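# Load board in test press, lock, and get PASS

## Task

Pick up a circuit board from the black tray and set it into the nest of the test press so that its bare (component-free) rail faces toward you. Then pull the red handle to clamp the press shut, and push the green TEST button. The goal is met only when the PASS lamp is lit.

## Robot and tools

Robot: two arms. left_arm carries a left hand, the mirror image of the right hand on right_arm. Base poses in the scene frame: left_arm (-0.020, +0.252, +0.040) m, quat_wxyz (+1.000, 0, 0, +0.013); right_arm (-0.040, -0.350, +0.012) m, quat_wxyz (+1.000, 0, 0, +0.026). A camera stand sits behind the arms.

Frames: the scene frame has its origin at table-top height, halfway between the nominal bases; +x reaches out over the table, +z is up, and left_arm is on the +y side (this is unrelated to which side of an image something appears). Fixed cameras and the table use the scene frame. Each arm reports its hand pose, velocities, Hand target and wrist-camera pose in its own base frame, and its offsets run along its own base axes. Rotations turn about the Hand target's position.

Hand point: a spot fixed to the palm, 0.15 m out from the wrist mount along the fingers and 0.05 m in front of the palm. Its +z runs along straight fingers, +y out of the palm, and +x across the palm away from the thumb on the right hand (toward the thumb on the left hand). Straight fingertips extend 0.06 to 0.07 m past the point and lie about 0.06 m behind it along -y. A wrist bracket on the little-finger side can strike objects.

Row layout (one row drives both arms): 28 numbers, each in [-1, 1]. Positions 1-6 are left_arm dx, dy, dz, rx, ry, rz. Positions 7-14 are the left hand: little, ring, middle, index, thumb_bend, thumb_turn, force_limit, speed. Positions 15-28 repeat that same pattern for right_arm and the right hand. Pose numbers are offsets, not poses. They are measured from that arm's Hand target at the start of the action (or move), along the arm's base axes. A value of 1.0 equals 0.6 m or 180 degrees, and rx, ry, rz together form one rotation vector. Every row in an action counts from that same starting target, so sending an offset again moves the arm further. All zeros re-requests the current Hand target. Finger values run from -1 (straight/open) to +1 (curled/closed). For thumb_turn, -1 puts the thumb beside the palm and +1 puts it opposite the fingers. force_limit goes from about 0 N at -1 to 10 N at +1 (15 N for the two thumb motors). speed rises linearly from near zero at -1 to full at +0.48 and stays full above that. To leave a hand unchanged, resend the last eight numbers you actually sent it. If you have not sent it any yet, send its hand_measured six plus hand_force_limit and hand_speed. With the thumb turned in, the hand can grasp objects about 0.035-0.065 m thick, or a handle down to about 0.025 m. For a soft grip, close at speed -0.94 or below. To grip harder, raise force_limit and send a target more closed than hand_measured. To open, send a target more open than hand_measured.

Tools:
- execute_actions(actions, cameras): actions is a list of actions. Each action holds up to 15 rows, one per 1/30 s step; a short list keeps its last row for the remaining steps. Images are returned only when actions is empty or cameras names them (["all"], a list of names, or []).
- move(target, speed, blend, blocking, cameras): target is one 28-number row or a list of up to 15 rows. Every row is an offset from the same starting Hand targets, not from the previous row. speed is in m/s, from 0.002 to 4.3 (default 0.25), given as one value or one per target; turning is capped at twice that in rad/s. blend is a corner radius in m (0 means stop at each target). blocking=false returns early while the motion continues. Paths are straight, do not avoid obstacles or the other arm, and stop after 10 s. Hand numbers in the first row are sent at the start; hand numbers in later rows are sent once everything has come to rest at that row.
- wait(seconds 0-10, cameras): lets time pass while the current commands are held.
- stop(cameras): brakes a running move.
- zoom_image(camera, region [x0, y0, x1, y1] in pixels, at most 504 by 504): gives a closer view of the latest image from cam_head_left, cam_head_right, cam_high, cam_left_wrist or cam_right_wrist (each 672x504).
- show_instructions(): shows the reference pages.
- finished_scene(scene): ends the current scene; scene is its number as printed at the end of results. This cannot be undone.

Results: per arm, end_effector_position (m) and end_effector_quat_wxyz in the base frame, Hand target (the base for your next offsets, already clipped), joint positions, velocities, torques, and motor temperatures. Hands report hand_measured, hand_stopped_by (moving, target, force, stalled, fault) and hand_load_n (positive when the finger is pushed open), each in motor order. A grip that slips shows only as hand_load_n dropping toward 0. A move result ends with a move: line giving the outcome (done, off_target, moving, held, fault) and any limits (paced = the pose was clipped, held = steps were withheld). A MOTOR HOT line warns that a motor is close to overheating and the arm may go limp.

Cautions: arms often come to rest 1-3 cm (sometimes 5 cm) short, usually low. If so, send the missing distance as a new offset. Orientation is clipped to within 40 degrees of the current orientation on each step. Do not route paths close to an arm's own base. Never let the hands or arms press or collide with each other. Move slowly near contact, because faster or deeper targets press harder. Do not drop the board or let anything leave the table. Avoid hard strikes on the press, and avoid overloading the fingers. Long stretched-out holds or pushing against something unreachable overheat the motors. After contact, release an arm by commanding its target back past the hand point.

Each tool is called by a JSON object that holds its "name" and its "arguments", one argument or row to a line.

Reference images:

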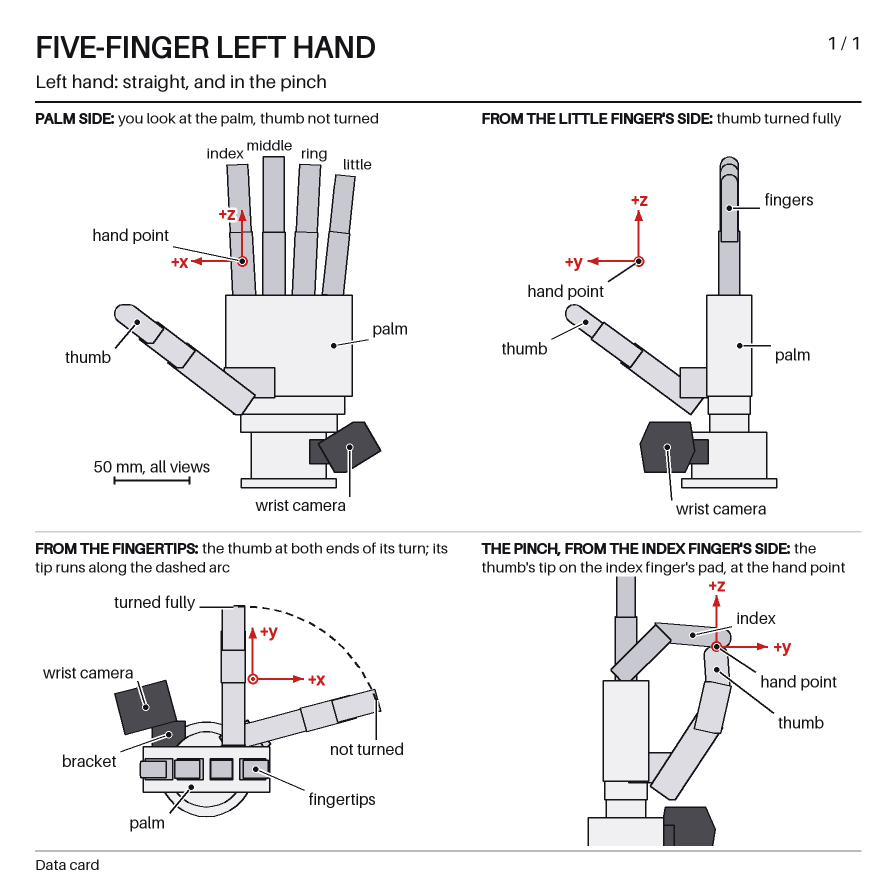

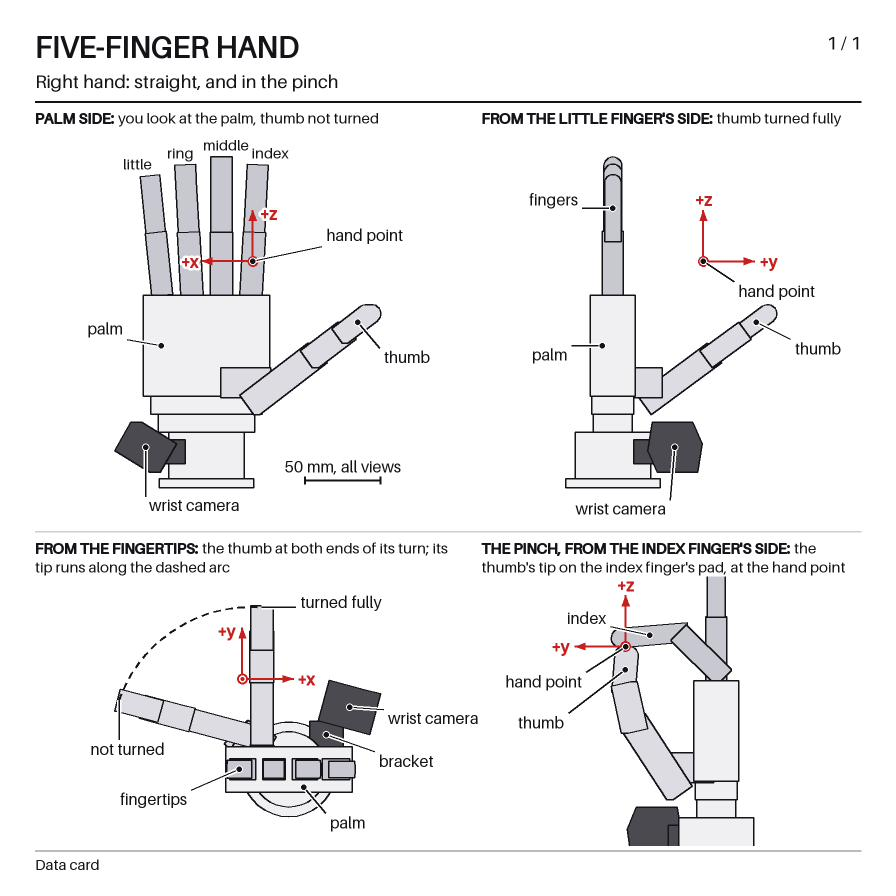

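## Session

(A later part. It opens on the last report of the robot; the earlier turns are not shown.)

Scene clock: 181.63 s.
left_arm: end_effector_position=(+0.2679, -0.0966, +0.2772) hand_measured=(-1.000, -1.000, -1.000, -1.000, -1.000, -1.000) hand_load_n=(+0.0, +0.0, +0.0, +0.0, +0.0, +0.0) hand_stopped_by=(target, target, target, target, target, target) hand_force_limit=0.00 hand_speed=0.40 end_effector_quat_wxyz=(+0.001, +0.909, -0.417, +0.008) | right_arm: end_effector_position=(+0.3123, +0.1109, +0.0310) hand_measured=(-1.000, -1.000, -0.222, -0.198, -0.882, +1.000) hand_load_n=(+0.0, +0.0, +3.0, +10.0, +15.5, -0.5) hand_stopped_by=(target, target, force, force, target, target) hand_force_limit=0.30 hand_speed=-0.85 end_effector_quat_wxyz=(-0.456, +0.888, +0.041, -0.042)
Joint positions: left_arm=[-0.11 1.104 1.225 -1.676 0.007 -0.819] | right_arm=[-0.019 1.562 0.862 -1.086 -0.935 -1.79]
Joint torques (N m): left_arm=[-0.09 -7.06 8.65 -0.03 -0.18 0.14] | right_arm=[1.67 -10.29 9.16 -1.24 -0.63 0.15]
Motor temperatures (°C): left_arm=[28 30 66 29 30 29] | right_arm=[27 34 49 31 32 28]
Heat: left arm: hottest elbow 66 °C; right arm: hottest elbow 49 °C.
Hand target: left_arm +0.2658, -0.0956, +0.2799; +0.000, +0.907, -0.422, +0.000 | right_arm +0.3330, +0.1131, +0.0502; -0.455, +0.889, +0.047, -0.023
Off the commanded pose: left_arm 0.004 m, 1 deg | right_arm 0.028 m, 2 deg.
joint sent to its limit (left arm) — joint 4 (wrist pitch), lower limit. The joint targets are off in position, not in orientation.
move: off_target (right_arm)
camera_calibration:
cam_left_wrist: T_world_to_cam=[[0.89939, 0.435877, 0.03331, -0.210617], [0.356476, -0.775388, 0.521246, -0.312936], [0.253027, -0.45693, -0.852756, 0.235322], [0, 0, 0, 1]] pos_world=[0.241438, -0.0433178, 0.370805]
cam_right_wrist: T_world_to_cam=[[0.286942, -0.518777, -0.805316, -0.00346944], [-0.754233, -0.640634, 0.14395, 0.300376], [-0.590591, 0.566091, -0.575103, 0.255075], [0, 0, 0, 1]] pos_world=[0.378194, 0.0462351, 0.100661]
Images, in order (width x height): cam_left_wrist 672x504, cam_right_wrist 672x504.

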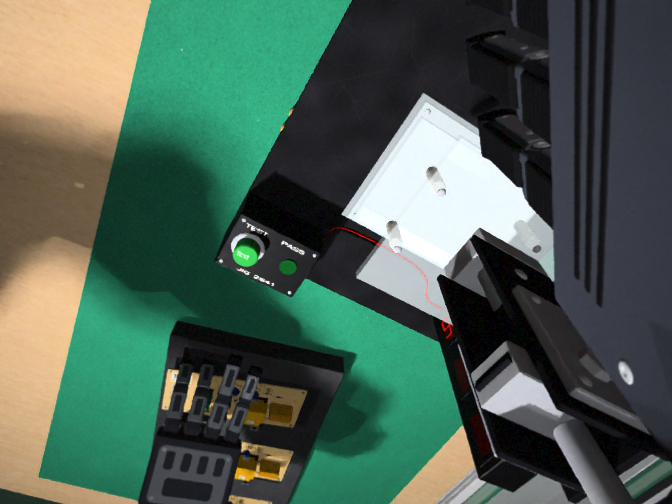

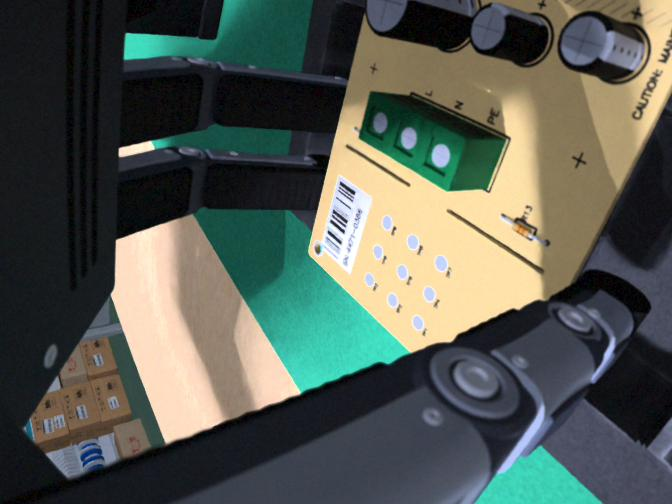

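{"name": "move", "arguments": {
  "target": [0,0,0,0,0,0,-1,-1,-1,-1,-1,-1,0,0.4, 0.02,0,0.12,0,0,0,-1,-1,0.05,0.07,-0.88,1,0.3,-0.85],
  "speed": 0.08,
  "cameras": ["cam_left_wrist","cam_right_wrist"]
}}

Scene clock: 186.77 s.
left_arm: end_effector_position=(+0.2679, -0.0966, +0.2772) hand_measured=(-1.000, -1.000, -1.000, -1.000, -1.000, -1.000) hand_load_n=(+0.0, +0.0, +0.0, +0.0, +0.0, +0.0) hand_stopped_by=(target, target, target, target, target, target) hand_force_limit=0.00 hand_speed=0.40 end_effector_quat_wxyz=(+0.001, +0.909, -0.417, +0.008) | right_arm: end_effector_position=(+0.3271, +0.1106, +0.0998) hand_measured=(-1.000, -1.000, -0.222, -0.198, -0.882, +1.000) hand_load_n=(+0.0, +0.0, +3.0, +10.5, +15.5, -0.5) hand_stopped_by=(target, target, force, force, target, target) hand_force_limit=0.30 hand_speed=-0.85 end_effector_quat_wxyz=(-0.456, +0.888, +0.039, -0.043)
Joint positions: left_arm=[-0.11 1.104 1.225 -1.676 0.007 -0.819] | right_arm=[-0.019 1.487 0.992 -1.294 -0.935 -1.789]
Joint torques (N m): left_arm=[-0.15 -7.06 8.65 -0.02 -0.18 0.14] | right_arm=[2.2 -9.93 10.61 -1.03 -0.65 0.18]
Motor temperatures (°C): left_arm=[28 30 66 29 30 29] | right_arm=[27 34 49 31 32 28]
Heat: left arm: hottest elbow 66 °C; right arm: hottest elbow 49 °C.
Hand target: left_arm +0.2658, -0.0956, +0.2799; +0.000, +0.907, -0.422, +0.000 | right_arm +0.3450, +0.1131, +0.1222; -0.455, +0.889, +0.047, -0.024
Off the commanded pose: left_arm 0.004 m, 1 deg | right_arm 0.029 m, 2 deg.
joint sent to its limit (left arm) — joint 4 (wrist pitch), lower limit. The joint targets are off in position, not in orientation.
move: off_target (right_arm)
camera_calibration:
cam_left_wrist: T_world_to_cam=[[0.89939, 0.435877, 0.03331, -0.210617], [0.356476, -0.775388, 0.521246, -0.312936], [0.253027, -0.45693, -0.852756, 0.235322], [0, 0, 0, 1]] pos_world=[0.241438, -0.0433178, 0.370805]
cam_right_wrist: T_world_to_cam=[[0.283181, -0.519254, -0.80634, 0.0489582], [-0.754398, -0.639739, 0.147029, 0.300989], [-0.592192, 0.566666, -0.572886, 0.303781], [0, 0, 0, 1]] pos_world=[0.393099, 0.0458334, 0.169255]
Images, in order (width x height): cam_left_wrist 672x504, cam_right_wrist 672x504.

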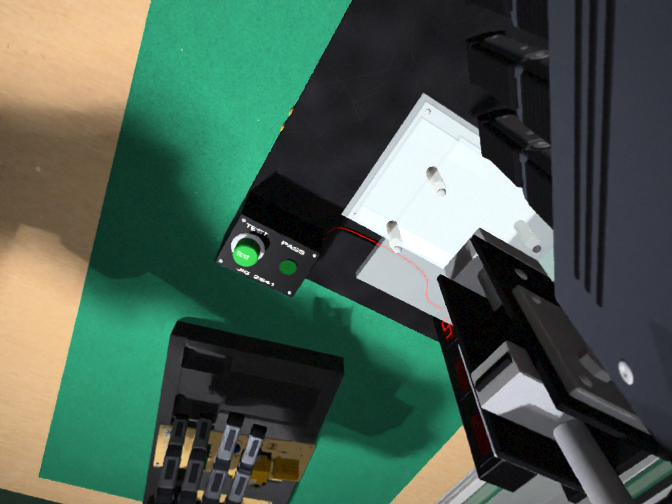

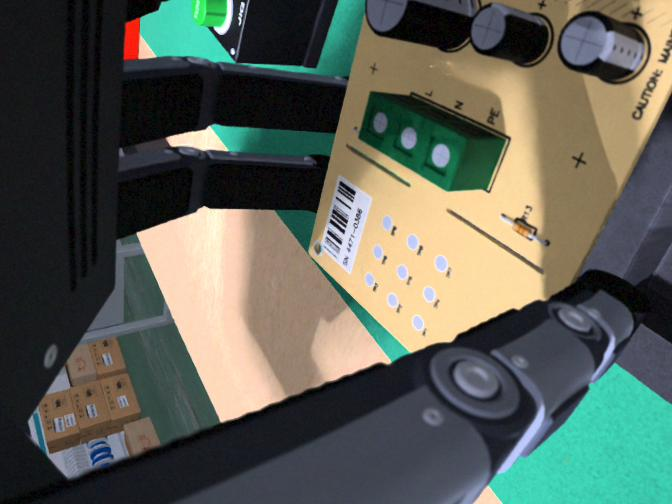

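{"name": "move", "arguments": {
  "target": [0,0,0,0,0,0,-1,-1,-1,-1,-1,-1,0,0.4, -0.158,0.590,-0.004,0,0,-0.0704,-1,-1,0.05,0.07,-0.88,1,0.3,-0.85],
  "speed": 0.09,
  "cameras": ["cam_left_wrist","cam_right_wrist"]
}}

Scene clock: 208.67 s.
left_arm: end_effector_position=(+0.2679, -0.0966, +0.2772) hand_measured=(-1.000, -1.000, -1.000, -1.000, -1.000, -1.000) hand_load_n=(+0.0, +0.0, +0.0, +0.0, +0.0, +0.0) hand_stopped_by=(target, target, target, target, target, target) hand_force_limit=0.00 hand_speed=0.40 end_effector_quat_wxyz=(+0.001, +0.909, -0.417, +0.008) | right_arm: end_effector_position=(+0.2323, +0.4373, +0.0896) hand_measured=(-1.000, -1.000, -0.222, -0.198, -0.884, +1.000) hand_load_n=(+0.0, -0.5, +3.5, +10.0, +16.0, -0.5) hand_stopped_by=(target, target, force, force, target, target) hand_force_limit=0.30 hand_speed=-0.85 end_effector_quat_wxyz=(-0.425, +0.904, -0.056, +0.008)
Joint positions: left_arm=[-0.11 1.104 1.225 -1.676 0.007 -0.819] | right_arm=[0.901 1.433 0.871 -0.223 -0.441 -0.36]
Joint torques (N m): left_arm=[-0.15 -7.12 8.62 -0.02 -0.19 0.14] | right_arm=[2.08 -9.05 12.59 2.13 -0.01 0.16]
Motor temperatures (°C): left_arm=[28 30 66 29 30 29] | right_arm=[27 34 52 31 32 28]
Heat: left arm: hottest elbow 66 °C; right arm: hottest elbow 52 °C.
Hand target: left_arm +0.2658, -0.0956, +0.2799; +0.000, +0.907, -0.422, +0.000 | right_arm +0.2502, +0.4671, +0.1198; -0.455, +0.888, -0.051, +0.027
Off the commanded pose: left_arm 0.004 m, 1 deg | right_arm 0.046 m, 5 deg.
joint sent to its limit (left arm) — joint 4 (wrist pitch), lower limit. The joint targets are off in position, not in orientation.
move: off_target (right_arm)
camera_calibration:
cam_left_wrist: T_world_to_cam=[[0.89939, 0.435877, 0.03331, -0.210617], [0.356476, -0.775388, 0.521246, -0.312936], [0.253027, -0.45693, -0.852756, 0.235322], [0, 0, 0, 1]] pos_world=[0.241438, -0.0433178, 0.370805]
cam_right_wrist: T_world_to_cam=[[0.165785, -0.626709, -0.761414, 0.307473], [-0.873921, -0.451105, 0.181017, 0.382248], [-0.456922, 0.635406, -0.62248, -0.000317772], [0, 0, 0, 1]] pos_world=[0.282935, 0.365332, 0.164723]
Images, in order (width x height): cam_left_wrist 672x504, cam_right_wrist 672x504.

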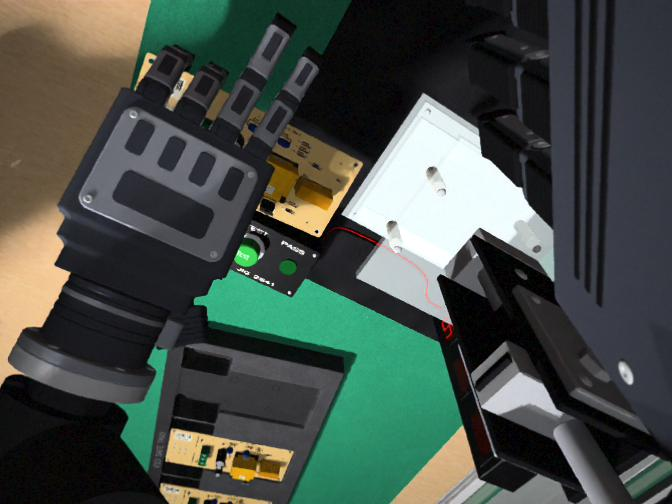

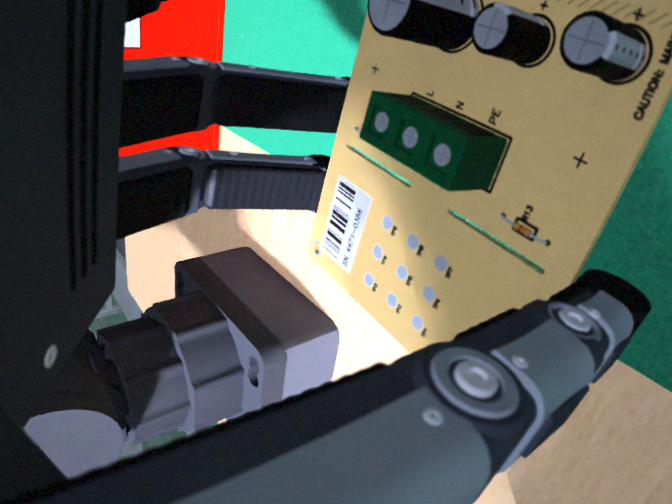

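{"name": "move", "arguments": {
  "target": [0,0,0,0,0,0,-1,-1,-1,-1,-1,-1,0,0.4, -0.010,0.0115,-0.105,0,0,0,-1,-1,0.05,0.07,-0.88,1,0.3,-0.85],
  "speed": 0.06,
  "cameras": ["cam_left_wrist"]
}}

{"name": "zoom_image", "arguments": {
  "camera": "cam_left_wrist",
  "region": [240, 80, 440, 260]
}}

Scene clock: 218.97 s.
left_arm: end_effector_position=(+0.2679, -0.0966, +0.2772) hand_measured=(-1.000, -1.000, -1.000, -1.000, -1.000, -1.000) hand_load_n=(+0.0, +0.0, +0.0, +0.0, +0.0, +0.0) hand_stopped_by=(target, target, target, target, target, target) hand_force_limit=0.00 hand_speed=0.40 end_effector_quat_wxyz=(+0.001, +0.909, -0.417, +0.008) | right_arm: end_effector_position=(+0.2454, +0.4647, +0.0525) hand_measured=(-1.000, -1.000, -0.222, -0.198, -0.884, +1.000) hand_load_n=(+0.0, +0.0, +3.5, +10.5, +16.0, +0.0) hand_stopped_by=(target, target, force, force, target, target) hand_force_limit=0.30 hand_speed=-0.85 end_effector_quat_wxyz=(-0.445, +0.894, -0.051, +0.024)
Joint positions: left_arm=[-0.11 1.104 1.225 -1.676 0.007 -0.819] | right_arm=[0.918 1.553 0.86 -0.03 -0.424 -0.345]
Joint torques (N m): left_arm=[-0.21 -7.12 8.65 -0.03 -0.19 0.14] | right_arm=[2.08 -9.58 7.31 2.24 -0.01 0.18]
Motor temperatures (°C): left_arm=[28 30 66 29 30 29] | right_arm=[27 35 55 31 32 28]
Heat: left arm: hottest elbow 66 °C; right arm: hottest elbow 55 °C.
Hand target: left_arm +0.2658, -0.0956, +0.2799; +0.000, +0.907, -0.422, +0.000 | right_arm +0.2442, +0.4740, +0.0568; -0.455, +0.888, -0.051, +0.027
Off the commanded pose: left_arm 0.004 m, 1 deg | right_arm 0.010 m, 1 deg.
joint sent to its limit (left arm) — joint 4 (wrist pitch), lower limit. The joint targets are off in position, not in orientation.
move: done
camera_calibration:
cam_left_wrist: T_world_to_cam=[[0.89939, 0.435877, 0.03331, -0.210617], [0.356476, -0.775388, 0.521246, -0.312936], [0.253027, -0.45693, -0.852756, 0.235322], [0, 0, 0, 1]] pos_world=[0.241438, -0.0433178, 0.370805]
Images, in order (width x height): cam_left_wrist 672x504.

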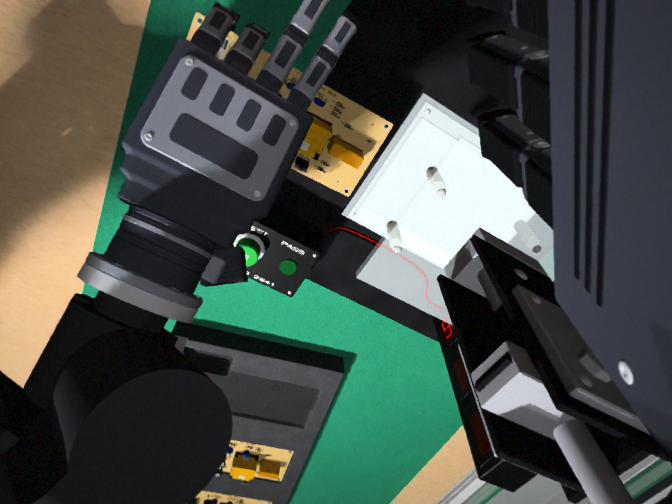

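Scaled by 2.520.

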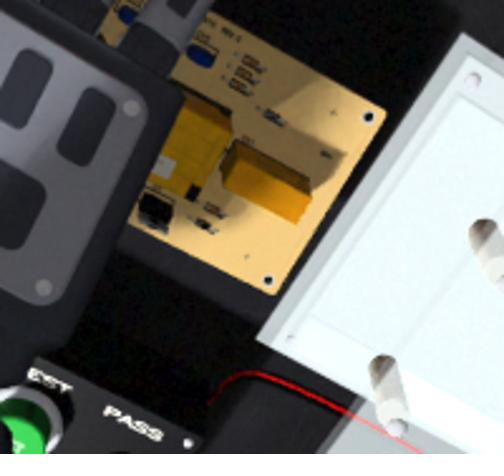

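{"name": "move", "arguments": {
  "target": [0,0,0,0,0,0,-1,-1,-1,-1,-1,-1,0,0.4, 0.060,-0.011,-0.010,0,0,-0.006,-1,-1,0.05,0.07,-0.88,1,0.3,-0.85],
  "speed": 0.06,
  "cameras": ["cam_left_wrist","cam_high"]
}}

{"name": "zoom_image", "arguments": {
  "camera": "cam_left_wrist",
  "region": [300, 80, 500, 260]
}}

Scene clock: 261.43 s.
left_arm: end_effector_position=(+0.2679, -0.0966, +0.2772) hand_measured=(-1.000, -1.000, -1.000, -1.000, -1.000, -1.000) hand_load_n=(+0.0, +0.0, +0.0, +0.0, +0.0, +0.0) hand_stopped_by=(target, target, target, target, target, target) hand_force_limit=0.00 hand_speed=0.40 end_effector_quat_wxyz=(+0.001, +0.909, -0.417, +0.008) | right_arm: end_effector_position=(+0.2644, +0.4488, +0.0328) hand_measured=(-1.000, -1.000, -0.222, -0.198, -0.884, +1.000) hand_load_n=(+0.0, +0.0, +3.5, +10.0, +15.5, -0.5) hand_stopped_by=(target, target, force, force, target, target) hand_force_limit=0.30 hand_speed=-0.85 end_effector_quat_wxyz=(-0.433, +0.898, -0.076, +0.015)
Joint positions: left_arm=[-0.11 1.104 1.225 -1.676 0.007 -0.819] | right_arm=[0.861 1.596 0.86 -0.03 -0.45 -0.345]
Joint torques (N m): left_arm=[-0.15 -7.12 8.65 -0.03 -0.18 0.13] | right_arm=[1.55 -10.17 9.83 1.78 -0.41 -0.16]
Motor temperatures (°C): left_arm=[28 30 66 29 30 29] | right_arm=[27 35 51 32 31 28]
Heat: left arm: hottest elbow 66 °C; right arm: hottest elbow 51 °C.
Hand target: left_arm +0.2658, -0.0956, +0.2799; +0.000, +0.907, -0.422, +0.000 | right_arm +0.2802, +0.4674, +0.0508; -0.455, +0.888, -0.060, +0.031
Off the commanded pose: left_arm 0.004 m, 1 deg | right_arm 0.030 m, 4 deg.
joint sent to its limit (left arm) — joint 4 (wrist pitch), lower limit. The joint targets are off in position, not in orientation.
move: off_target (right_arm)
camera_calibration:
cam_left_wrist: T_world_to_cam=[[0.89939, 0.435877, 0.03331, -0.210617], [0.356476, -0.775388, 0.521246, -0.312936], [0.253027, -0.45693, -0.852756, 0.235322], [0, 0, 0, 1]] pos_world=[0.241438, -0.0433178, 0.370805]
Images, in order (width x height): cam_high 672x504, cam_left_wrist 672x504.

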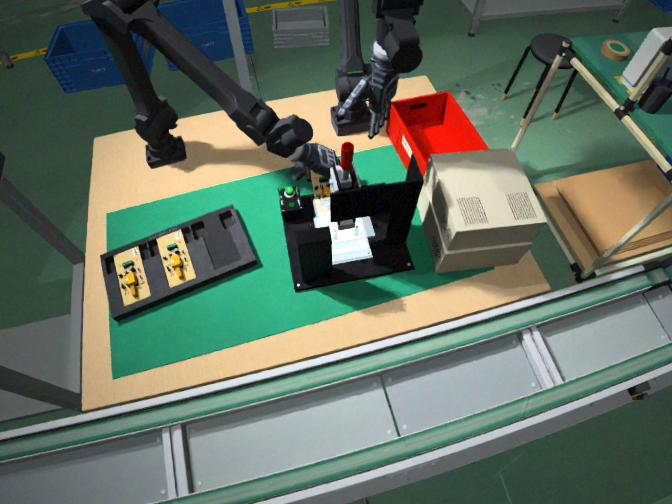

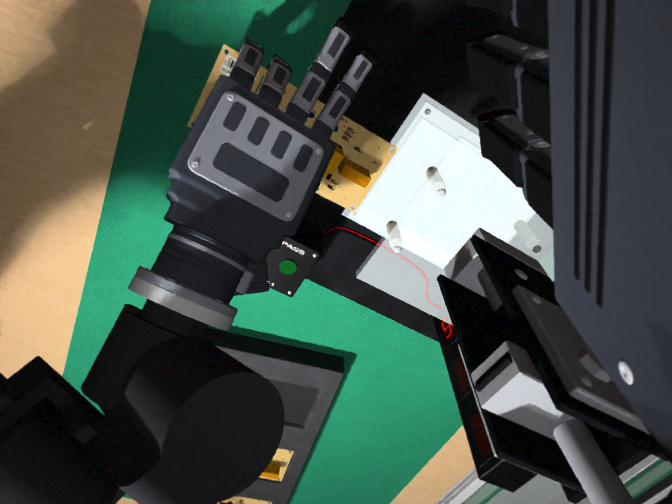

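Scaled by 2.520.

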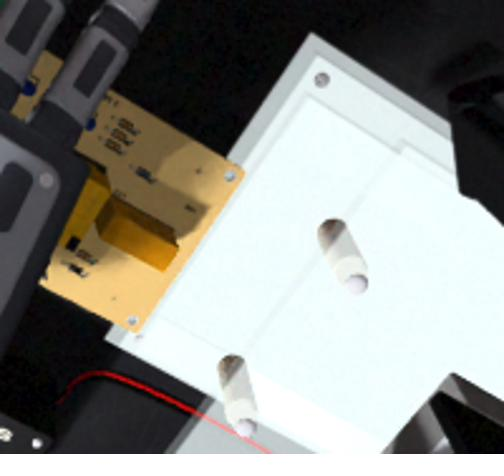

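{"name": "move", "arguments": {
  "target": [
    [0,0,0,0,0,0,-1,-1,-1,-1,-1,-1,0,0.4, -0.01,0.0,0.035,0,0,0,-1,-1,0.05,0.07,-0.88,1,0.3,-0.85],
    [0,0,0,0,0,0,-1,-1,-1,-1,-1,-1,0,0.4, 0.05,-0.010,0.045,0,0,0,-1,-1,0.05,0.07,-0.88,1,0.3,-0.85]
  ],
  "speed": 0.06,
  "cameras": ["cam_left_wrist"]
}}

{"name": "zoom_image", "arguments": {
  "camera": "cam_left_wrist",
  "region": [300, 80, 500, 260]
}}

Scene clock: 278.47 s.
left_arm: end_effector_position=(+0.2679, -0.0966, +0.2772) hand_measured=(-1.000, -1.000, -1.000, -1.000, -1.000, -1.000) hand_load_n=(+0.0, +0.0, +0.0, +0.0, +0.0, +0.0) hand_stopped_by=(target, target, target, target, target, target) hand_force_limit=0.00 hand_speed=0.40 end_effector_quat_wxyz=(+0.001, +0.909, -0.417, +0.008) | right_arm: end_effector_position=(+0.2665, +0.4453, +0.0512) hand_measured=(-1.000, -1.000, -0.222, -0.198, -0.884, +1.000) hand_load_n=(+0.0, +0.0, +2.5, +11.0, +16.0, +4.0) hand_stopped_by=(target, target, force, force, target, target) hand_force_limit=0.30 hand_speed=-0.85 end_effector_quat_wxyz=(-0.433, +0.898, -0.077, -0.008)
Joint positions: left_arm=[-0.11 1.104 1.225 -1.676 0.007 -0.819] | right_arm=[0.837 1.574 0.897 -0.117 -0.504 -0.353]
Joint torques (N m): left_arm=[-0.15 -7.06 8.65 -0.03 -0.18 0.13] | right_arm=[-0.5 -10.29 13.01 0.94 0 -0.47]
Motor temperatures (°C): left_arm=[28 30 66 29 30 29] | right_arm=[27 35 52 32 31 28]
Heat: left arm: hottest elbow 66 °C; right arm: hottest elbow 52 °C.
Hand target: left_arm +0.2658, -0.0956, +0.2799; +0.000, +0.907, -0.422, +0.000 | right_arm +0.3102, +0.4614, +0.0778; -0.455, +0.888, -0.060, +0.031
Off the commanded pose: left_arm 0.004 m, 1 deg | right_arm 0.054 m, 6 deg.
joint sent to its limit (left arm) — joint 4 (wrist pitch), lower limit. The joint targets are off in position, not in orientation.
move: off_target (right_arm)
camera_calibration:
cam_left_wrist: T_world_to_cam=[[0.89939, 0.435877, 0.03331, -0.210617], [0.356476, -0.775388, 0.521246, -0.312936], [0.253027, -0.45693, -0.852756, 0.235322], [0, 0, 0, 1]] pos_world=[0.241438, -0.0433178, 0.370805]
Images, in order (width x height): cam_left_wrist 672x504.

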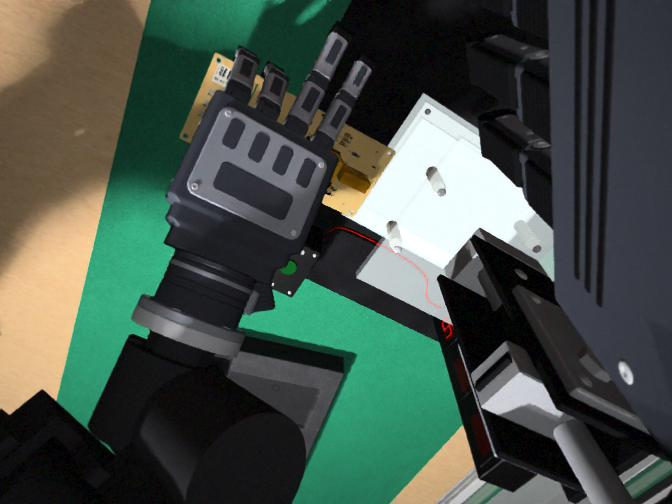

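Scaled by 2.520.

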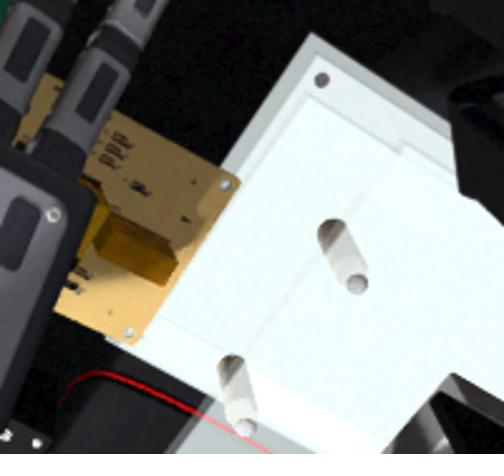

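{"name": "move", "arguments": {
  "target": [0,0,0,0,0,0,-1,-1,-1,-1,-1,-1,0,0.4, -0.085,0.010,0.01,0,0,0,-1,-1,0.05,0.07,-0.88,1,0.3,-0.85],
  "speed": 0.06,
  "cameras": ["cam_left_wrist","cam_right_wrist"]
}}

{"name": "zoom_image", "arguments": {
  "camera": "cam_left_wrist",
  "region": [280, 80, 480, 260]
}}

Scene clock: 288.10 s.
left_arm: end_effector_position=(+0.2679, -0.0966, +0.2772) hand_measured=(-1.000, -1.000, -1.000, -1.000, -1.000, -1.000) hand_load_n=(+0.0, +0.0, +0.0, +0.0, +0.0, +0.0) hand_stopped_by=(target, target, target, target, target, target) hand_force_limit=0.00 hand_speed=0.40 end_effector_quat_wxyz=(+0.001, +0.909, -0.417, +0.008) | right_arm: end_effector_position=(+0.2573, +0.4574, +0.0665) hand_measured=(-1.000, -1.000, -0.222, -0.198, -0.884, +1.000) hand_load_n=(+0.0, +0.0, +4.0, +10.0, +16.0, +0.0) hand_stopped_by=(target, target, force, force, target, target) hand_force_limit=0.30 hand_speed=-0.85 end_effector_quat_wxyz=(-0.436, +0.898, -0.062, +0.021)
Joint positions: left_arm=[-0.11 1.104 1.225 -1.676 0.007 -0.819] | right_arm=[0.889 1.534 0.897 -0.115 -0.434 -0.353]
Joint torques (N m): left_arm=[-0.21 -7.06 8.64 -0.05 -0.18 0.13] | right_arm=[2.96 -11.81 7.66 2.25 -0.01 0.14]
Motor temperatures (°C): left_arm=[28 30 66 29 30 29] | right_arm=[27 35 55 32 31 28]
Heat: left arm: hottest elbow 66 °C; right arm: hottest elbow 55 °C.
Hand target: left_arm +0.2658, -0.0956, +0.2799; +0.000, +0.907, -0.422, +0.000 | right_arm +0.2592, +0.4673, +0.0837; -0.455, +0.888, -0.060, +0.031
Off the commanded pose: left_arm 0.004 m, 1 deg | right_arm 0.020 m, 3 deg.
joint sent to its limit (left arm) — joint 4 (wrist pitch), lower limit. The joint targets are off in position, not in orientation.
move: off_target (right_arm)
camera_calibration:
cam_left_wrist: T_world_to_cam=[[0.89939, 0.435877, 0.03331, -0.210617], [0.356476, -0.775388, 0.521246, -0.312936], [0.253027, -0.45693, -0.852756, 0.235322], [0, 0, 0, 1]] pos_world=[0.241438, -0.0433178, 0.370805]
cam_right_wrist: T_world_to_cam=[[0.167125, -0.61222, -0.772823, 0.292134], [-0.886535, -0.436308, 0.153921, 0.415548], [-0.431422, 0.659411, -0.615672, -0.0341257], [0, 0, 0, 1]] pos_world=[0.304852, 0.38266, 0.140796]
Images, in order (width x height): cam_left_wrist 672x504, cam_right_wrist 672x504.

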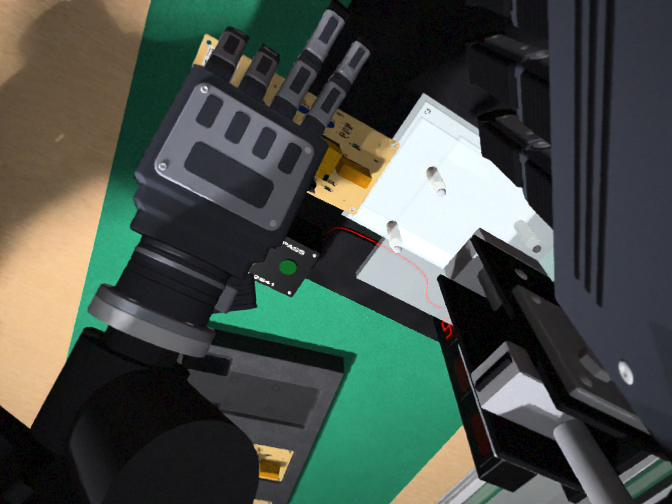

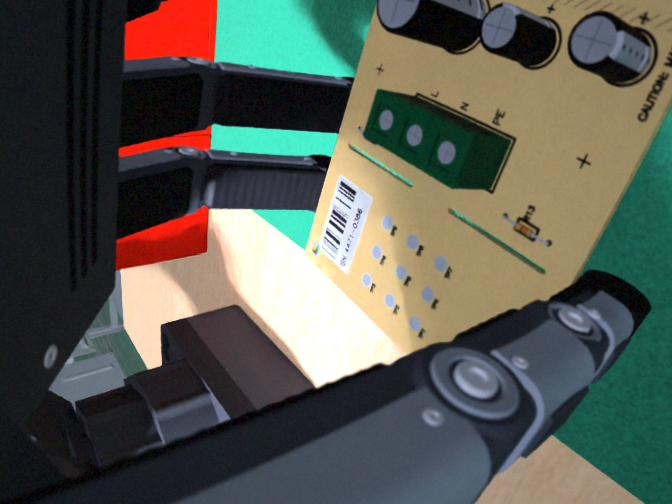

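Scaled by 2.520.

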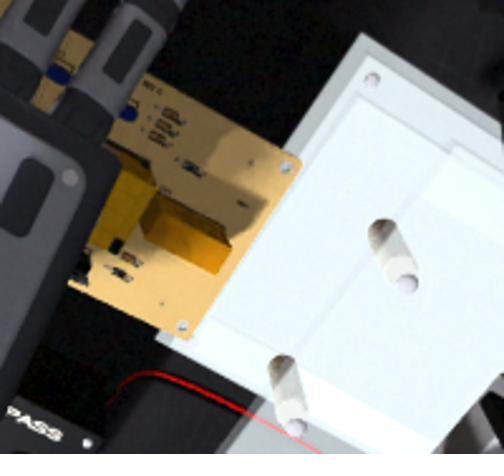

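{"name": "move", "arguments": {
  "target": [0,0,0,0,0,0,-1,-1,-1,-1,-1,-1,0,0.4, 0.055,0.005,0.012,0,0,0,-1,-1,0.05,0.07,-0.88,1,0.3,-0.85],
  "speed": 0.06,
  "cameras": ["cam_left_wrist"]
}}

{"name": "zoom_image", "arguments": {
  "camera": "cam_left_wrist",
  "region": [300, 80, 500, 260]
}}

Scene clock: 301.87 s.
left_arm: end_effector_position=(+0.2679, -0.0966, +0.2772) hand_measured=(-1.000, -1.000, -1.000, -1.000, -1.000, -1.000) hand_load_n=(+0.0, +0.0, +0.0, +0.0, +0.0, +0.0) hand_stopped_by=(target, target, target, target, target, target) hand_force_limit=0.00 hand_speed=0.40 end_effector_quat_wxyz=(+0.001, +0.909, -0.417, +0.008) | right_arm: end_effector_position=(+0.2748, +0.4508, +0.0670) hand_measured=(-1.000, -1.000, -0.222, -0.198, -0.884, +1.000) hand_load_n=(+0.0, +0.0, +4.5, +9.5, +16.0, +0.0) hand_stopped_by=(target, target, force, force, target, target) hand_force_limit=0.30 hand_speed=-0.85 end_effector_quat_wxyz=(-0.438, +0.896, -0.076, +0.017)
Joint positions: left_arm=[-0.11 1.104 1.225 -1.676 0.007 -0.819] | right_arm=[0.846 1.548 0.912 -0.123 -0.461 -0.353]
Joint torques (N m): left_arm=[-0.15 -7.12 8.65 -0.03 -0.19 0.13] | right_arm=[1.49 -9.52 12.03 0.47 -0.41 -0.16]
Motor temperatures (°C): left_arm=[28 30 66 29 30 29] | right_arm=[27 35 54 32 31 28]
Heat: left arm: hottest elbow 66 °C; right arm: hottest elbow 54 °C.
Hand target: left_arm +0.2658, -0.0956, +0.2799; +0.000, +0.907, -0.422, +0.000 | right_arm +0.2922, +0.4704, +0.0909; -0.455, +0.888, -0.060, +0.031
Off the commanded pose: left_arm 0.004 m, 1 deg | right_arm 0.035 m, 3 deg.
joint sent to its limit (left arm) — joint 4 (wrist pitch), lower limit. The joint targets are off in position, not in orientation.
move: off_target (right_arm)
camera_calibration:
cam_left_wrist: T_world_to_cam=[[0.89939, 0.435877, 0.03331, -0.210617], [0.356476, -0.775388, 0.521246, -0.312936], [0.253027, -0.45693, -0.852756, 0.235322], [0, 0, 0, 1]] pos_world=[0.241438, -0.0433178, 0.370805]
Images, in order (width x height): cam_left_wrist 672x504.

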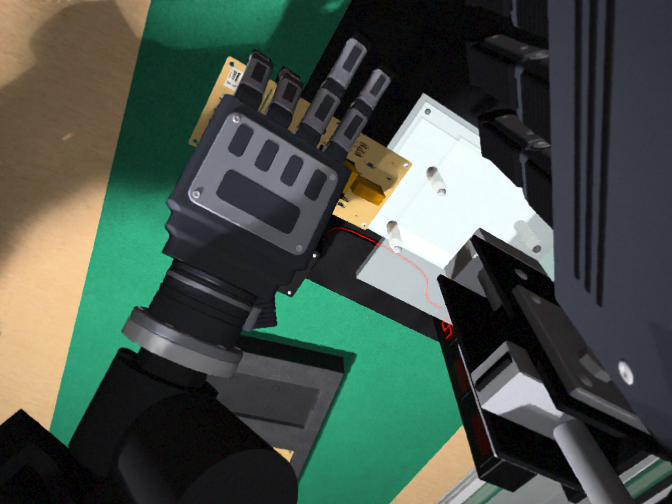

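Scaled by 2.520.

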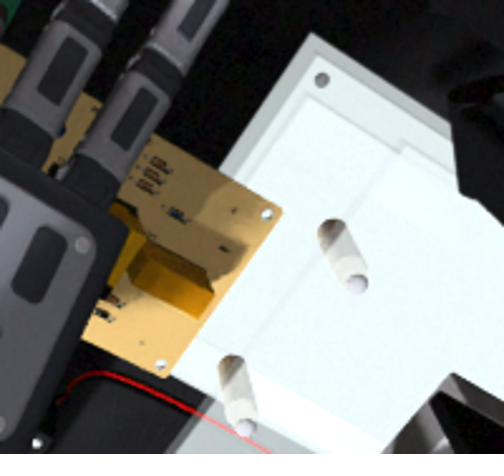

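{"name": "move", "arguments": {
  "target": [0,0,0,0,0,0,-1,-1,-1,-1,-1,-1,0,0.4, 0.02,0.024,-0.005,0,0,0,-1,-1,0.05,0.07,-0.88,1,0.3,-0.85],
  "speed": 0.06,
  "cameras": ["cam_left_wrist"]
}}

{"name": "zoom_image", "arguments": {
  "camera": "cam_left_wrist",
  "region": [300, 80, 500, 260]
}}

Scene clock: 307.00 s.
left_arm: end_effector_position=(+0.2679, -0.0966, +0.2772) hand_measured=(-1.000, -1.000, -1.000, -1.000, -1.000, -1.000) hand_load_n=(+0.0, +0.0, +0.0, +0.0, +0.0, +0.0) hand_stopped_by=(target, target, target, target, target, target) hand_force_limit=0.00 hand_speed=0.40 end_effector_quat_wxyz=(+0.001, +0.909, -0.417, +0.008) | right_arm: end_effector_position=(+0.2876, +0.4653, +0.0643) hand_measured=(-1.000, -1.000, -0.222, -0.198, -0.884, +1.000) hand_load_n=(+0.0, +0.0, +4.0, +10.0, +16.0, +0.0) hand_stopped_by=(target, target, force, force, target, target) hand_force_limit=0.30 hand_speed=-0.85 end_effector_quat_wxyz=(-0.438, +0.895, -0.076, +0.018)
Joint positions: left_arm=[-0.11 1.104 1.225 -1.676 0.007 -0.819] | right_arm=[0.846 1.597 0.963 -0.123 -0.461 -0.353]
Joint torques (N m): left_arm=[-0.15 -7.12 8.64 -0.05 -0.18 0.13] | right_arm=[1.85 -10.29 12.12 0.44 -0.38 -0.16]
Motor temperatures (°C): left_arm=[28 30 66 29 30 29] | right_arm=[27 35 54 32 31 28]
Heat: left arm: hottest elbow 66 °C; right arm: hottest elbow 54 °C.
Hand target: left_arm +0.2658, -0.0956, +0.2799; +0.000, +0.907, -0.422, +0.000 | right_arm +0.3042, +0.4848, +0.0879; -0.455, +0.888, -0.060, +0.031
Off the commanded pose: left_arm 0.004 m, 1 deg | right_arm 0.035 m, 3 deg.
joint sent to its limit (left arm) — joint 4 (wrist pitch), lower limit. The joint targets are off in position, not in orientation.
move: off_target (right_arm)
camera_calibration:
cam_left_wrist: T_world_to_cam=[[0.89939, 0.435877, 0.03331, -0.210617], [0.356476, -0.775388, 0.521246, -0.312936], [0.253027, -0.45693, -0.852756, 0.235322], [0, 0, 0, 1]] pos_world=[0.241438, -0.0433178, 0.370805]
Images, in order (width x height): cam_left_wrist 672x504.

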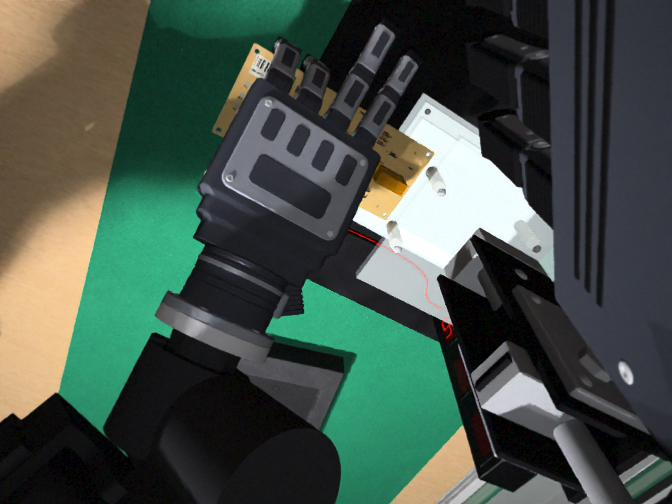

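Scaled by 2.520.

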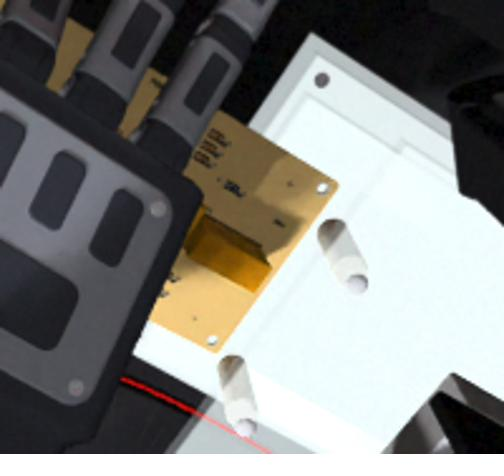

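{"name": "move", "arguments": {
  "target": [0,0,0,0,0,0,-1,-1,-1,-1,-1,-1,0,0.4, -0.0237,-0.0188,-0.058,0,0,0,-1,-1,0.05,0.07,-0.88,1,0.3,-0.85],
  "speed": 0.05,
  "cameras": ["cam_left_wrist"]
}}

{"name": "zoom_image", "arguments": {
  "camera": "cam_left_wrist",
  "region": [300, 80, 500, 260]
}}

Scene clock: 322.77 s.
left_arm: end_effector_position=(+0.2679, -0.0966, +0.2772) hand_measured=(-1.000, -1.000, -1.000, -1.000, -1.000, -1.000) hand_load_n=(-0.5, +0.0, +0.0, +0.0, +0.0, +0.0) hand_stopped_by=(target, target, target, target, target, target) hand_force_limit=0.00 hand_speed=0.40 end_effector_quat_wxyz=(+0.001, +0.909, -0.417, +0.008) | right_arm: end_effector_position=(+0.2886, +0.4665, +0.0518) hand_measured=(-1.000, -1.000, -0.222, -0.198, -0.884, +1.000) hand_load_n=(+0.0, +0.0, +4.0, +10.0, +16.0, +0.0) hand_stopped_by=(target, target, force, force, target, target) hand_force_limit=0.30 hand_speed=-0.85 end_effector_quat_wxyz=(-0.447, +0.891, -0.073, +0.024)
Joint positions: left_arm=[-0.11 1.104 1.225 -1.676 0.007 -0.819] | right_arm=[0.846 1.617 0.937 -0.054 -0.461 -0.353]
Joint torques (N m): left_arm=[-0.26 -7.12 8.64 -0.05 -0.18 0.14] | right_arm=[1.85 -10.64 7.36 2.3 -0.24 -0.11]
Motor temperatures (°C): left_arm=[28 30 65 29 30 29] | right_arm=[27 36 54 31 31 28]
Heat: left arm: hottest elbow 65 °C; right arm: hottest elbow 54 °C.
Hand target: left_arm +0.2658, -0.0956, +0.2799; +0.000, +0.907, -0.422, +0.000 | right_arm +0.2900, +0.4735, +0.0532; -0.455, +0.888, -0.060, +0.031
Off the commanded pose: left_arm 0.004 m, 1 deg | right_arm 0.007 m, 2 deg.
joint sent to its limit (left arm) — joint 4 (wrist pitch), lower limit. The joint targets are off in position, not in orientation.
move: done
camera_calibration:
cam_left_wrist: T_world_to_cam=[[0.89939, 0.435877, 0.03331, -0.210617], [0.356476, -0.775388, 0.521246, -0.312936], [0.253027, -0.45693, -0.852756, 0.235322], [0, 0, 0, 1]] pos_world=[0.241438, -0.0433178, 0.370805]
Images, in order (width x height): cam_left_wrist 672x504.

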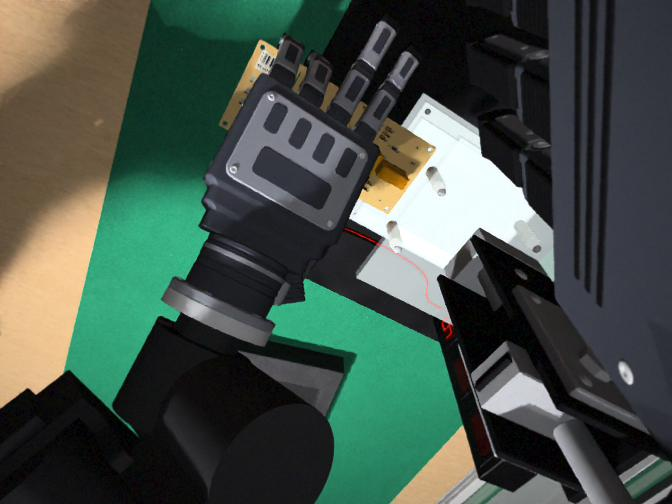

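Scaled by 2.520.

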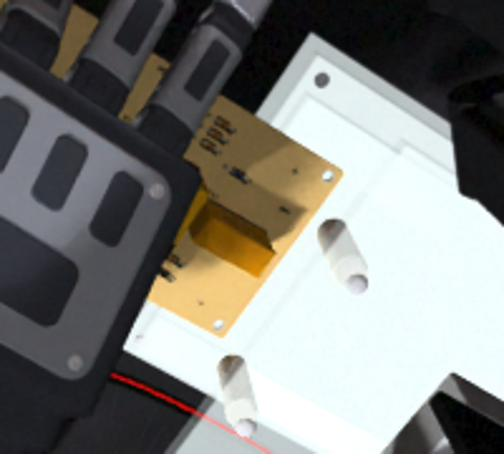

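{"name": "move", "arguments": {
  "target": [
    [0,0,0,0,0,0,-1,-1,-1,-1,-1,-1,0,0.4, 0,0,0,0,0,0,-1,-1,-0.45,0.07,-0.88,1,0.3,-0.6],
    [0,0,0,0,0,0,-1,-1,-1,-1,-1,-1,0,0.4, 0,0,-0.014,0,0,0,-1,-1,-0.45,0.07,-0.88,1,0.3,-0.6]
  ],
  "speed": 0.05,
  "cameras": ["cam_left_wrist","cam_right_wrist"]
}}

{"name": "zoom_image", "arguments": {
  "camera": "cam_left_wrist",
  "region": [300, 80, 500, 260]
}}

Scene clock: 330.17 s.
left_arm: end_effector_position=(+0.2679, -0.0966, +0.2772) hand_measured=(-1.000, -1.000, -1.000, -1.000, -1.000, -1.000) hand_load_n=(+0.0, +0.0, +0.0, +0.0, +0.0, +0.0) hand_stopped_by=(target, target, target, target, target, target) hand_force_limit=0.00 hand_speed=0.40 end_effector_quat_wxyz=(+0.001, +0.909, -0.417, +0.008) | right_arm: end_effector_position=(+0.2900, +0.4680, +0.0460) hand_measured=(-1.000, -1.000, -0.450, -0.198, -0.884, +1.000) hand_load_n=(+0.0, +0.0, +0.0, +12.0, +13.5, -1.0) hand_stopped_by=(target, target, target, force, target, target) hand_force_limit=0.30 hand_speed=-0.60 end_effector_quat_wxyz=(-0.449, +0.890, -0.072, +0.026)
Joint positions: left_arm=[-0.11 1.104 1.225 -1.676 0.007 -0.819] | right_arm=[0.846 1.631 0.932 -0.029 -0.461 -0.353]
Joint torques (N m): left_arm=[-0.15 -7.06 8.66 -0.02 -0.18 0.14] | right_arm=[2.49 -10.29 7.06 2.07 -0.2 -0.11]
Motor temperatures (°C): left_arm=[28 30 65 29 30 29] | right_arm=[27 36 54 32 31 28]
Heat: left arm: hottest elbow 65 °C; right arm: hottest elbow 54 °C.
Hand target: left_arm +0.2658, -0.0956, +0.2799; +0.000, +0.907, -0.422, +0.000 | right_arm +0.2900, +0.4735, +0.0448; -0.455, +0.888, -0.060, +0.031
Off the commanded pose: left_arm 0.004 m, 1 deg | right_arm 0.006 m, 2 deg.
joint sent to its limit (left arm) — joint 4 (wrist pitch), lower limit. The joint targets are off in position, not in orientation.
move: done
camera_calibration:
cam_left_wrist: T_world_to_cam=[[0.89939, 0.435877, 0.03331, -0.210617], [0.356476, -0.775388, 0.521246, -0.312936], [0.253027, -0.45693, -0.852756, 0.235322], [0, 0, 0, 1]] pos_world=[0.241438, -0.0433178, 0.370805]
cam_right_wrist: T_world_to_cam=[[0.154669, -0.592232, -0.790783, 0.272433], [-0.896616, -0.420296, 0.139398, 0.448518], [-0.414919, 0.687468, -0.596012, -0.0583609], [0, 0, 0, 1]] pos_world=[0.335796, 0.389975, 0.118129]
Images, in order (width x height): cam_left_wrist 672x504, cam_right_wrist 672x504.

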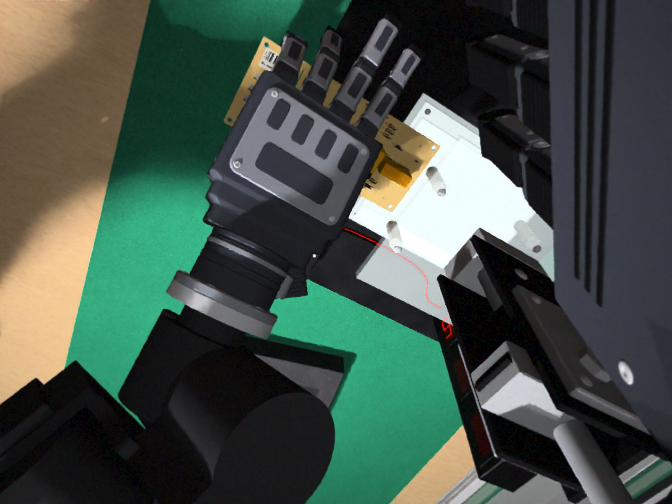

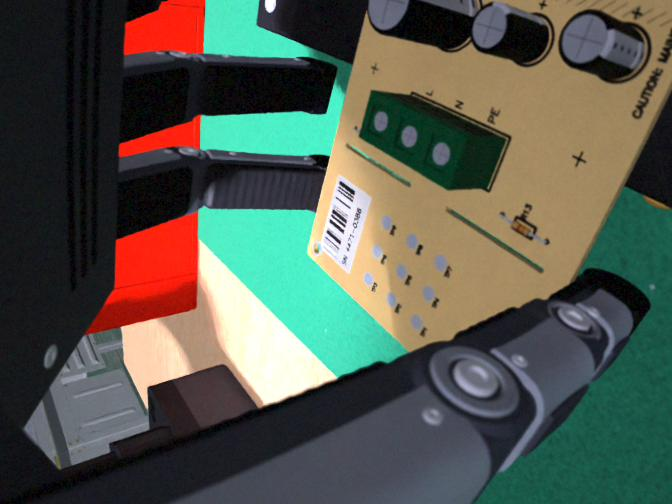

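Scaled by 2.520.

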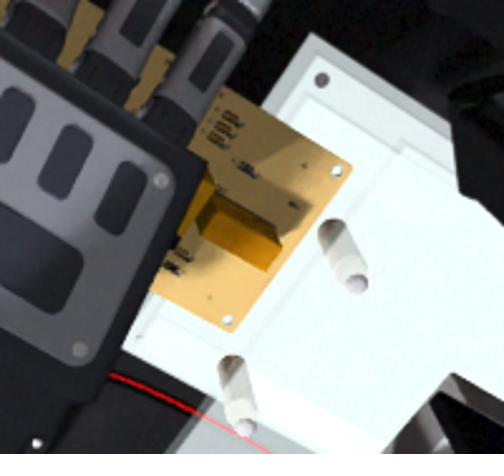

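{"name": "move", "arguments": {
  "target": [
    [0,0,0,0,0,0,-1,-1,-1,-1,-1,-1,0,0.4, 0.0277,0.0325,0.0393,0,0,0,-1,-1,-0.45,0.07,-0.88,1,0.3,-0.6],
    [0,0,0,0,0,0,-1,-1,-1,-1,-1,-1,0,0.4, 0.070,0.0182,0.0393,0,0,0,-1,-1,-0.45,0.07,-0.88,1,0.3,-0.6]
  ],
  "speed": 0.05,
  "cameras": ["cam_left_wrist"]
}}

{"name": "zoom_image", "arguments": {
  "camera": "cam_left_wrist",
  "region": [320, 80, 520, 260]
}}

Scene clock: 350.17 s.
left_arm: end_effector_position=(+0.2679, -0.0966, +0.2772) hand_measured=(-1.000, -1.000, -1.000, -1.000, -1.000, -1.000) hand_load_n=(+0.0, -0.5, +0.0, +0.0, +0.0, +0.0) hand_stopped_by=(target, target, target, target, target, target) hand_force_limit=0.00 hand_speed=0.40 end_effector_quat_wxyz=(+0.001, +0.909, -0.417, +0.008) | right_arm: end_effector_position=(+0.3148, +0.4665, +0.0482) hand_measured=(-1.000, -1.000, -0.450, -0.198, -0.884, +1.000) hand_load_n=(+0.0, +0.0, +0.0, +12.0, +13.5, -1.5) hand_stopped_by=(target, target, target, force, target, target) hand_force_limit=0.30 hand_speed=-0.60 end_effector_quat_wxyz=(-0.441, +0.894, -0.076, +0.019)
Joint positions: left_arm=[-0.11 1.104 1.225 -1.676 0.007 -0.819] | right_arm=[0.805 1.668 1.001 -0.099 -0.492 -0.384]
Joint torques (N m): left_arm=[-0.15 -7.12 8.65 -0.02 -0.18 0.14] | right_arm=[1.26 -11.05 11.79 0.58 -0.42 -0.18]
Motor temperatures (°C): left_arm=[28 30 65 29 30 29] | right_arm=[27 36 54 32 31 28]
Heat: left arm: hottest elbow 65 °C; right arm: hottest elbow 54 °C.
Hand target: left_arm +0.2658, -0.0956, +0.2799; +0.000, +0.907, -0.422, +0.000 | right_arm +0.3320, +0.4845, +0.0684; -0.455, +0.888, -0.060, +0.031
Off the commanded pose: left_arm 0.004 m, 1 deg | right_arm 0.032 m, 3 deg.
joint sent to its limit (left arm) — joint 4 (wrist pitch), lower limit. The joint targets are off in position, not in orientation.
move: off_target (right_arm)
camera_calibration:
cam_left_wrist: T_world_to_cam=[[0.89939, 0.435877, 0.03331, -0.210617], [0.356476, -0.775388, 0.521246, -0.312936], [0.253027, -0.45693, -0.852756, 0.235322], [0, 0, 0, 1]] pos_world=[0.241438, -0.0433178, 0.370805]
Images, in order (width x height): cam_left_wrist 672x504.

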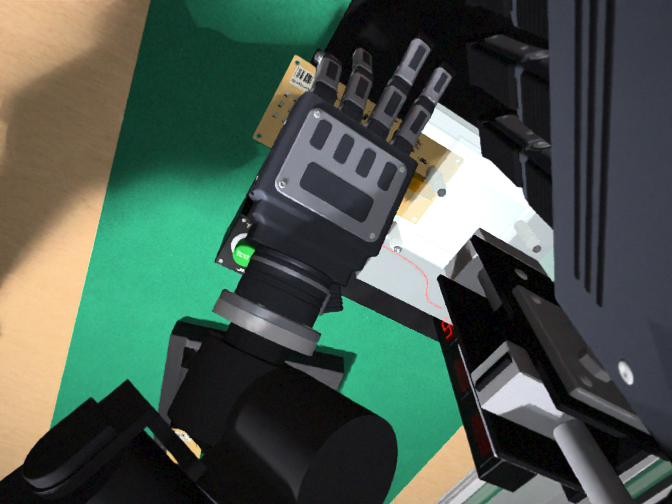

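Scaled by 2.520.

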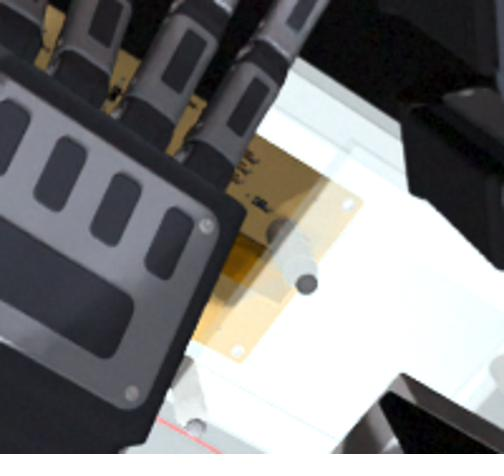

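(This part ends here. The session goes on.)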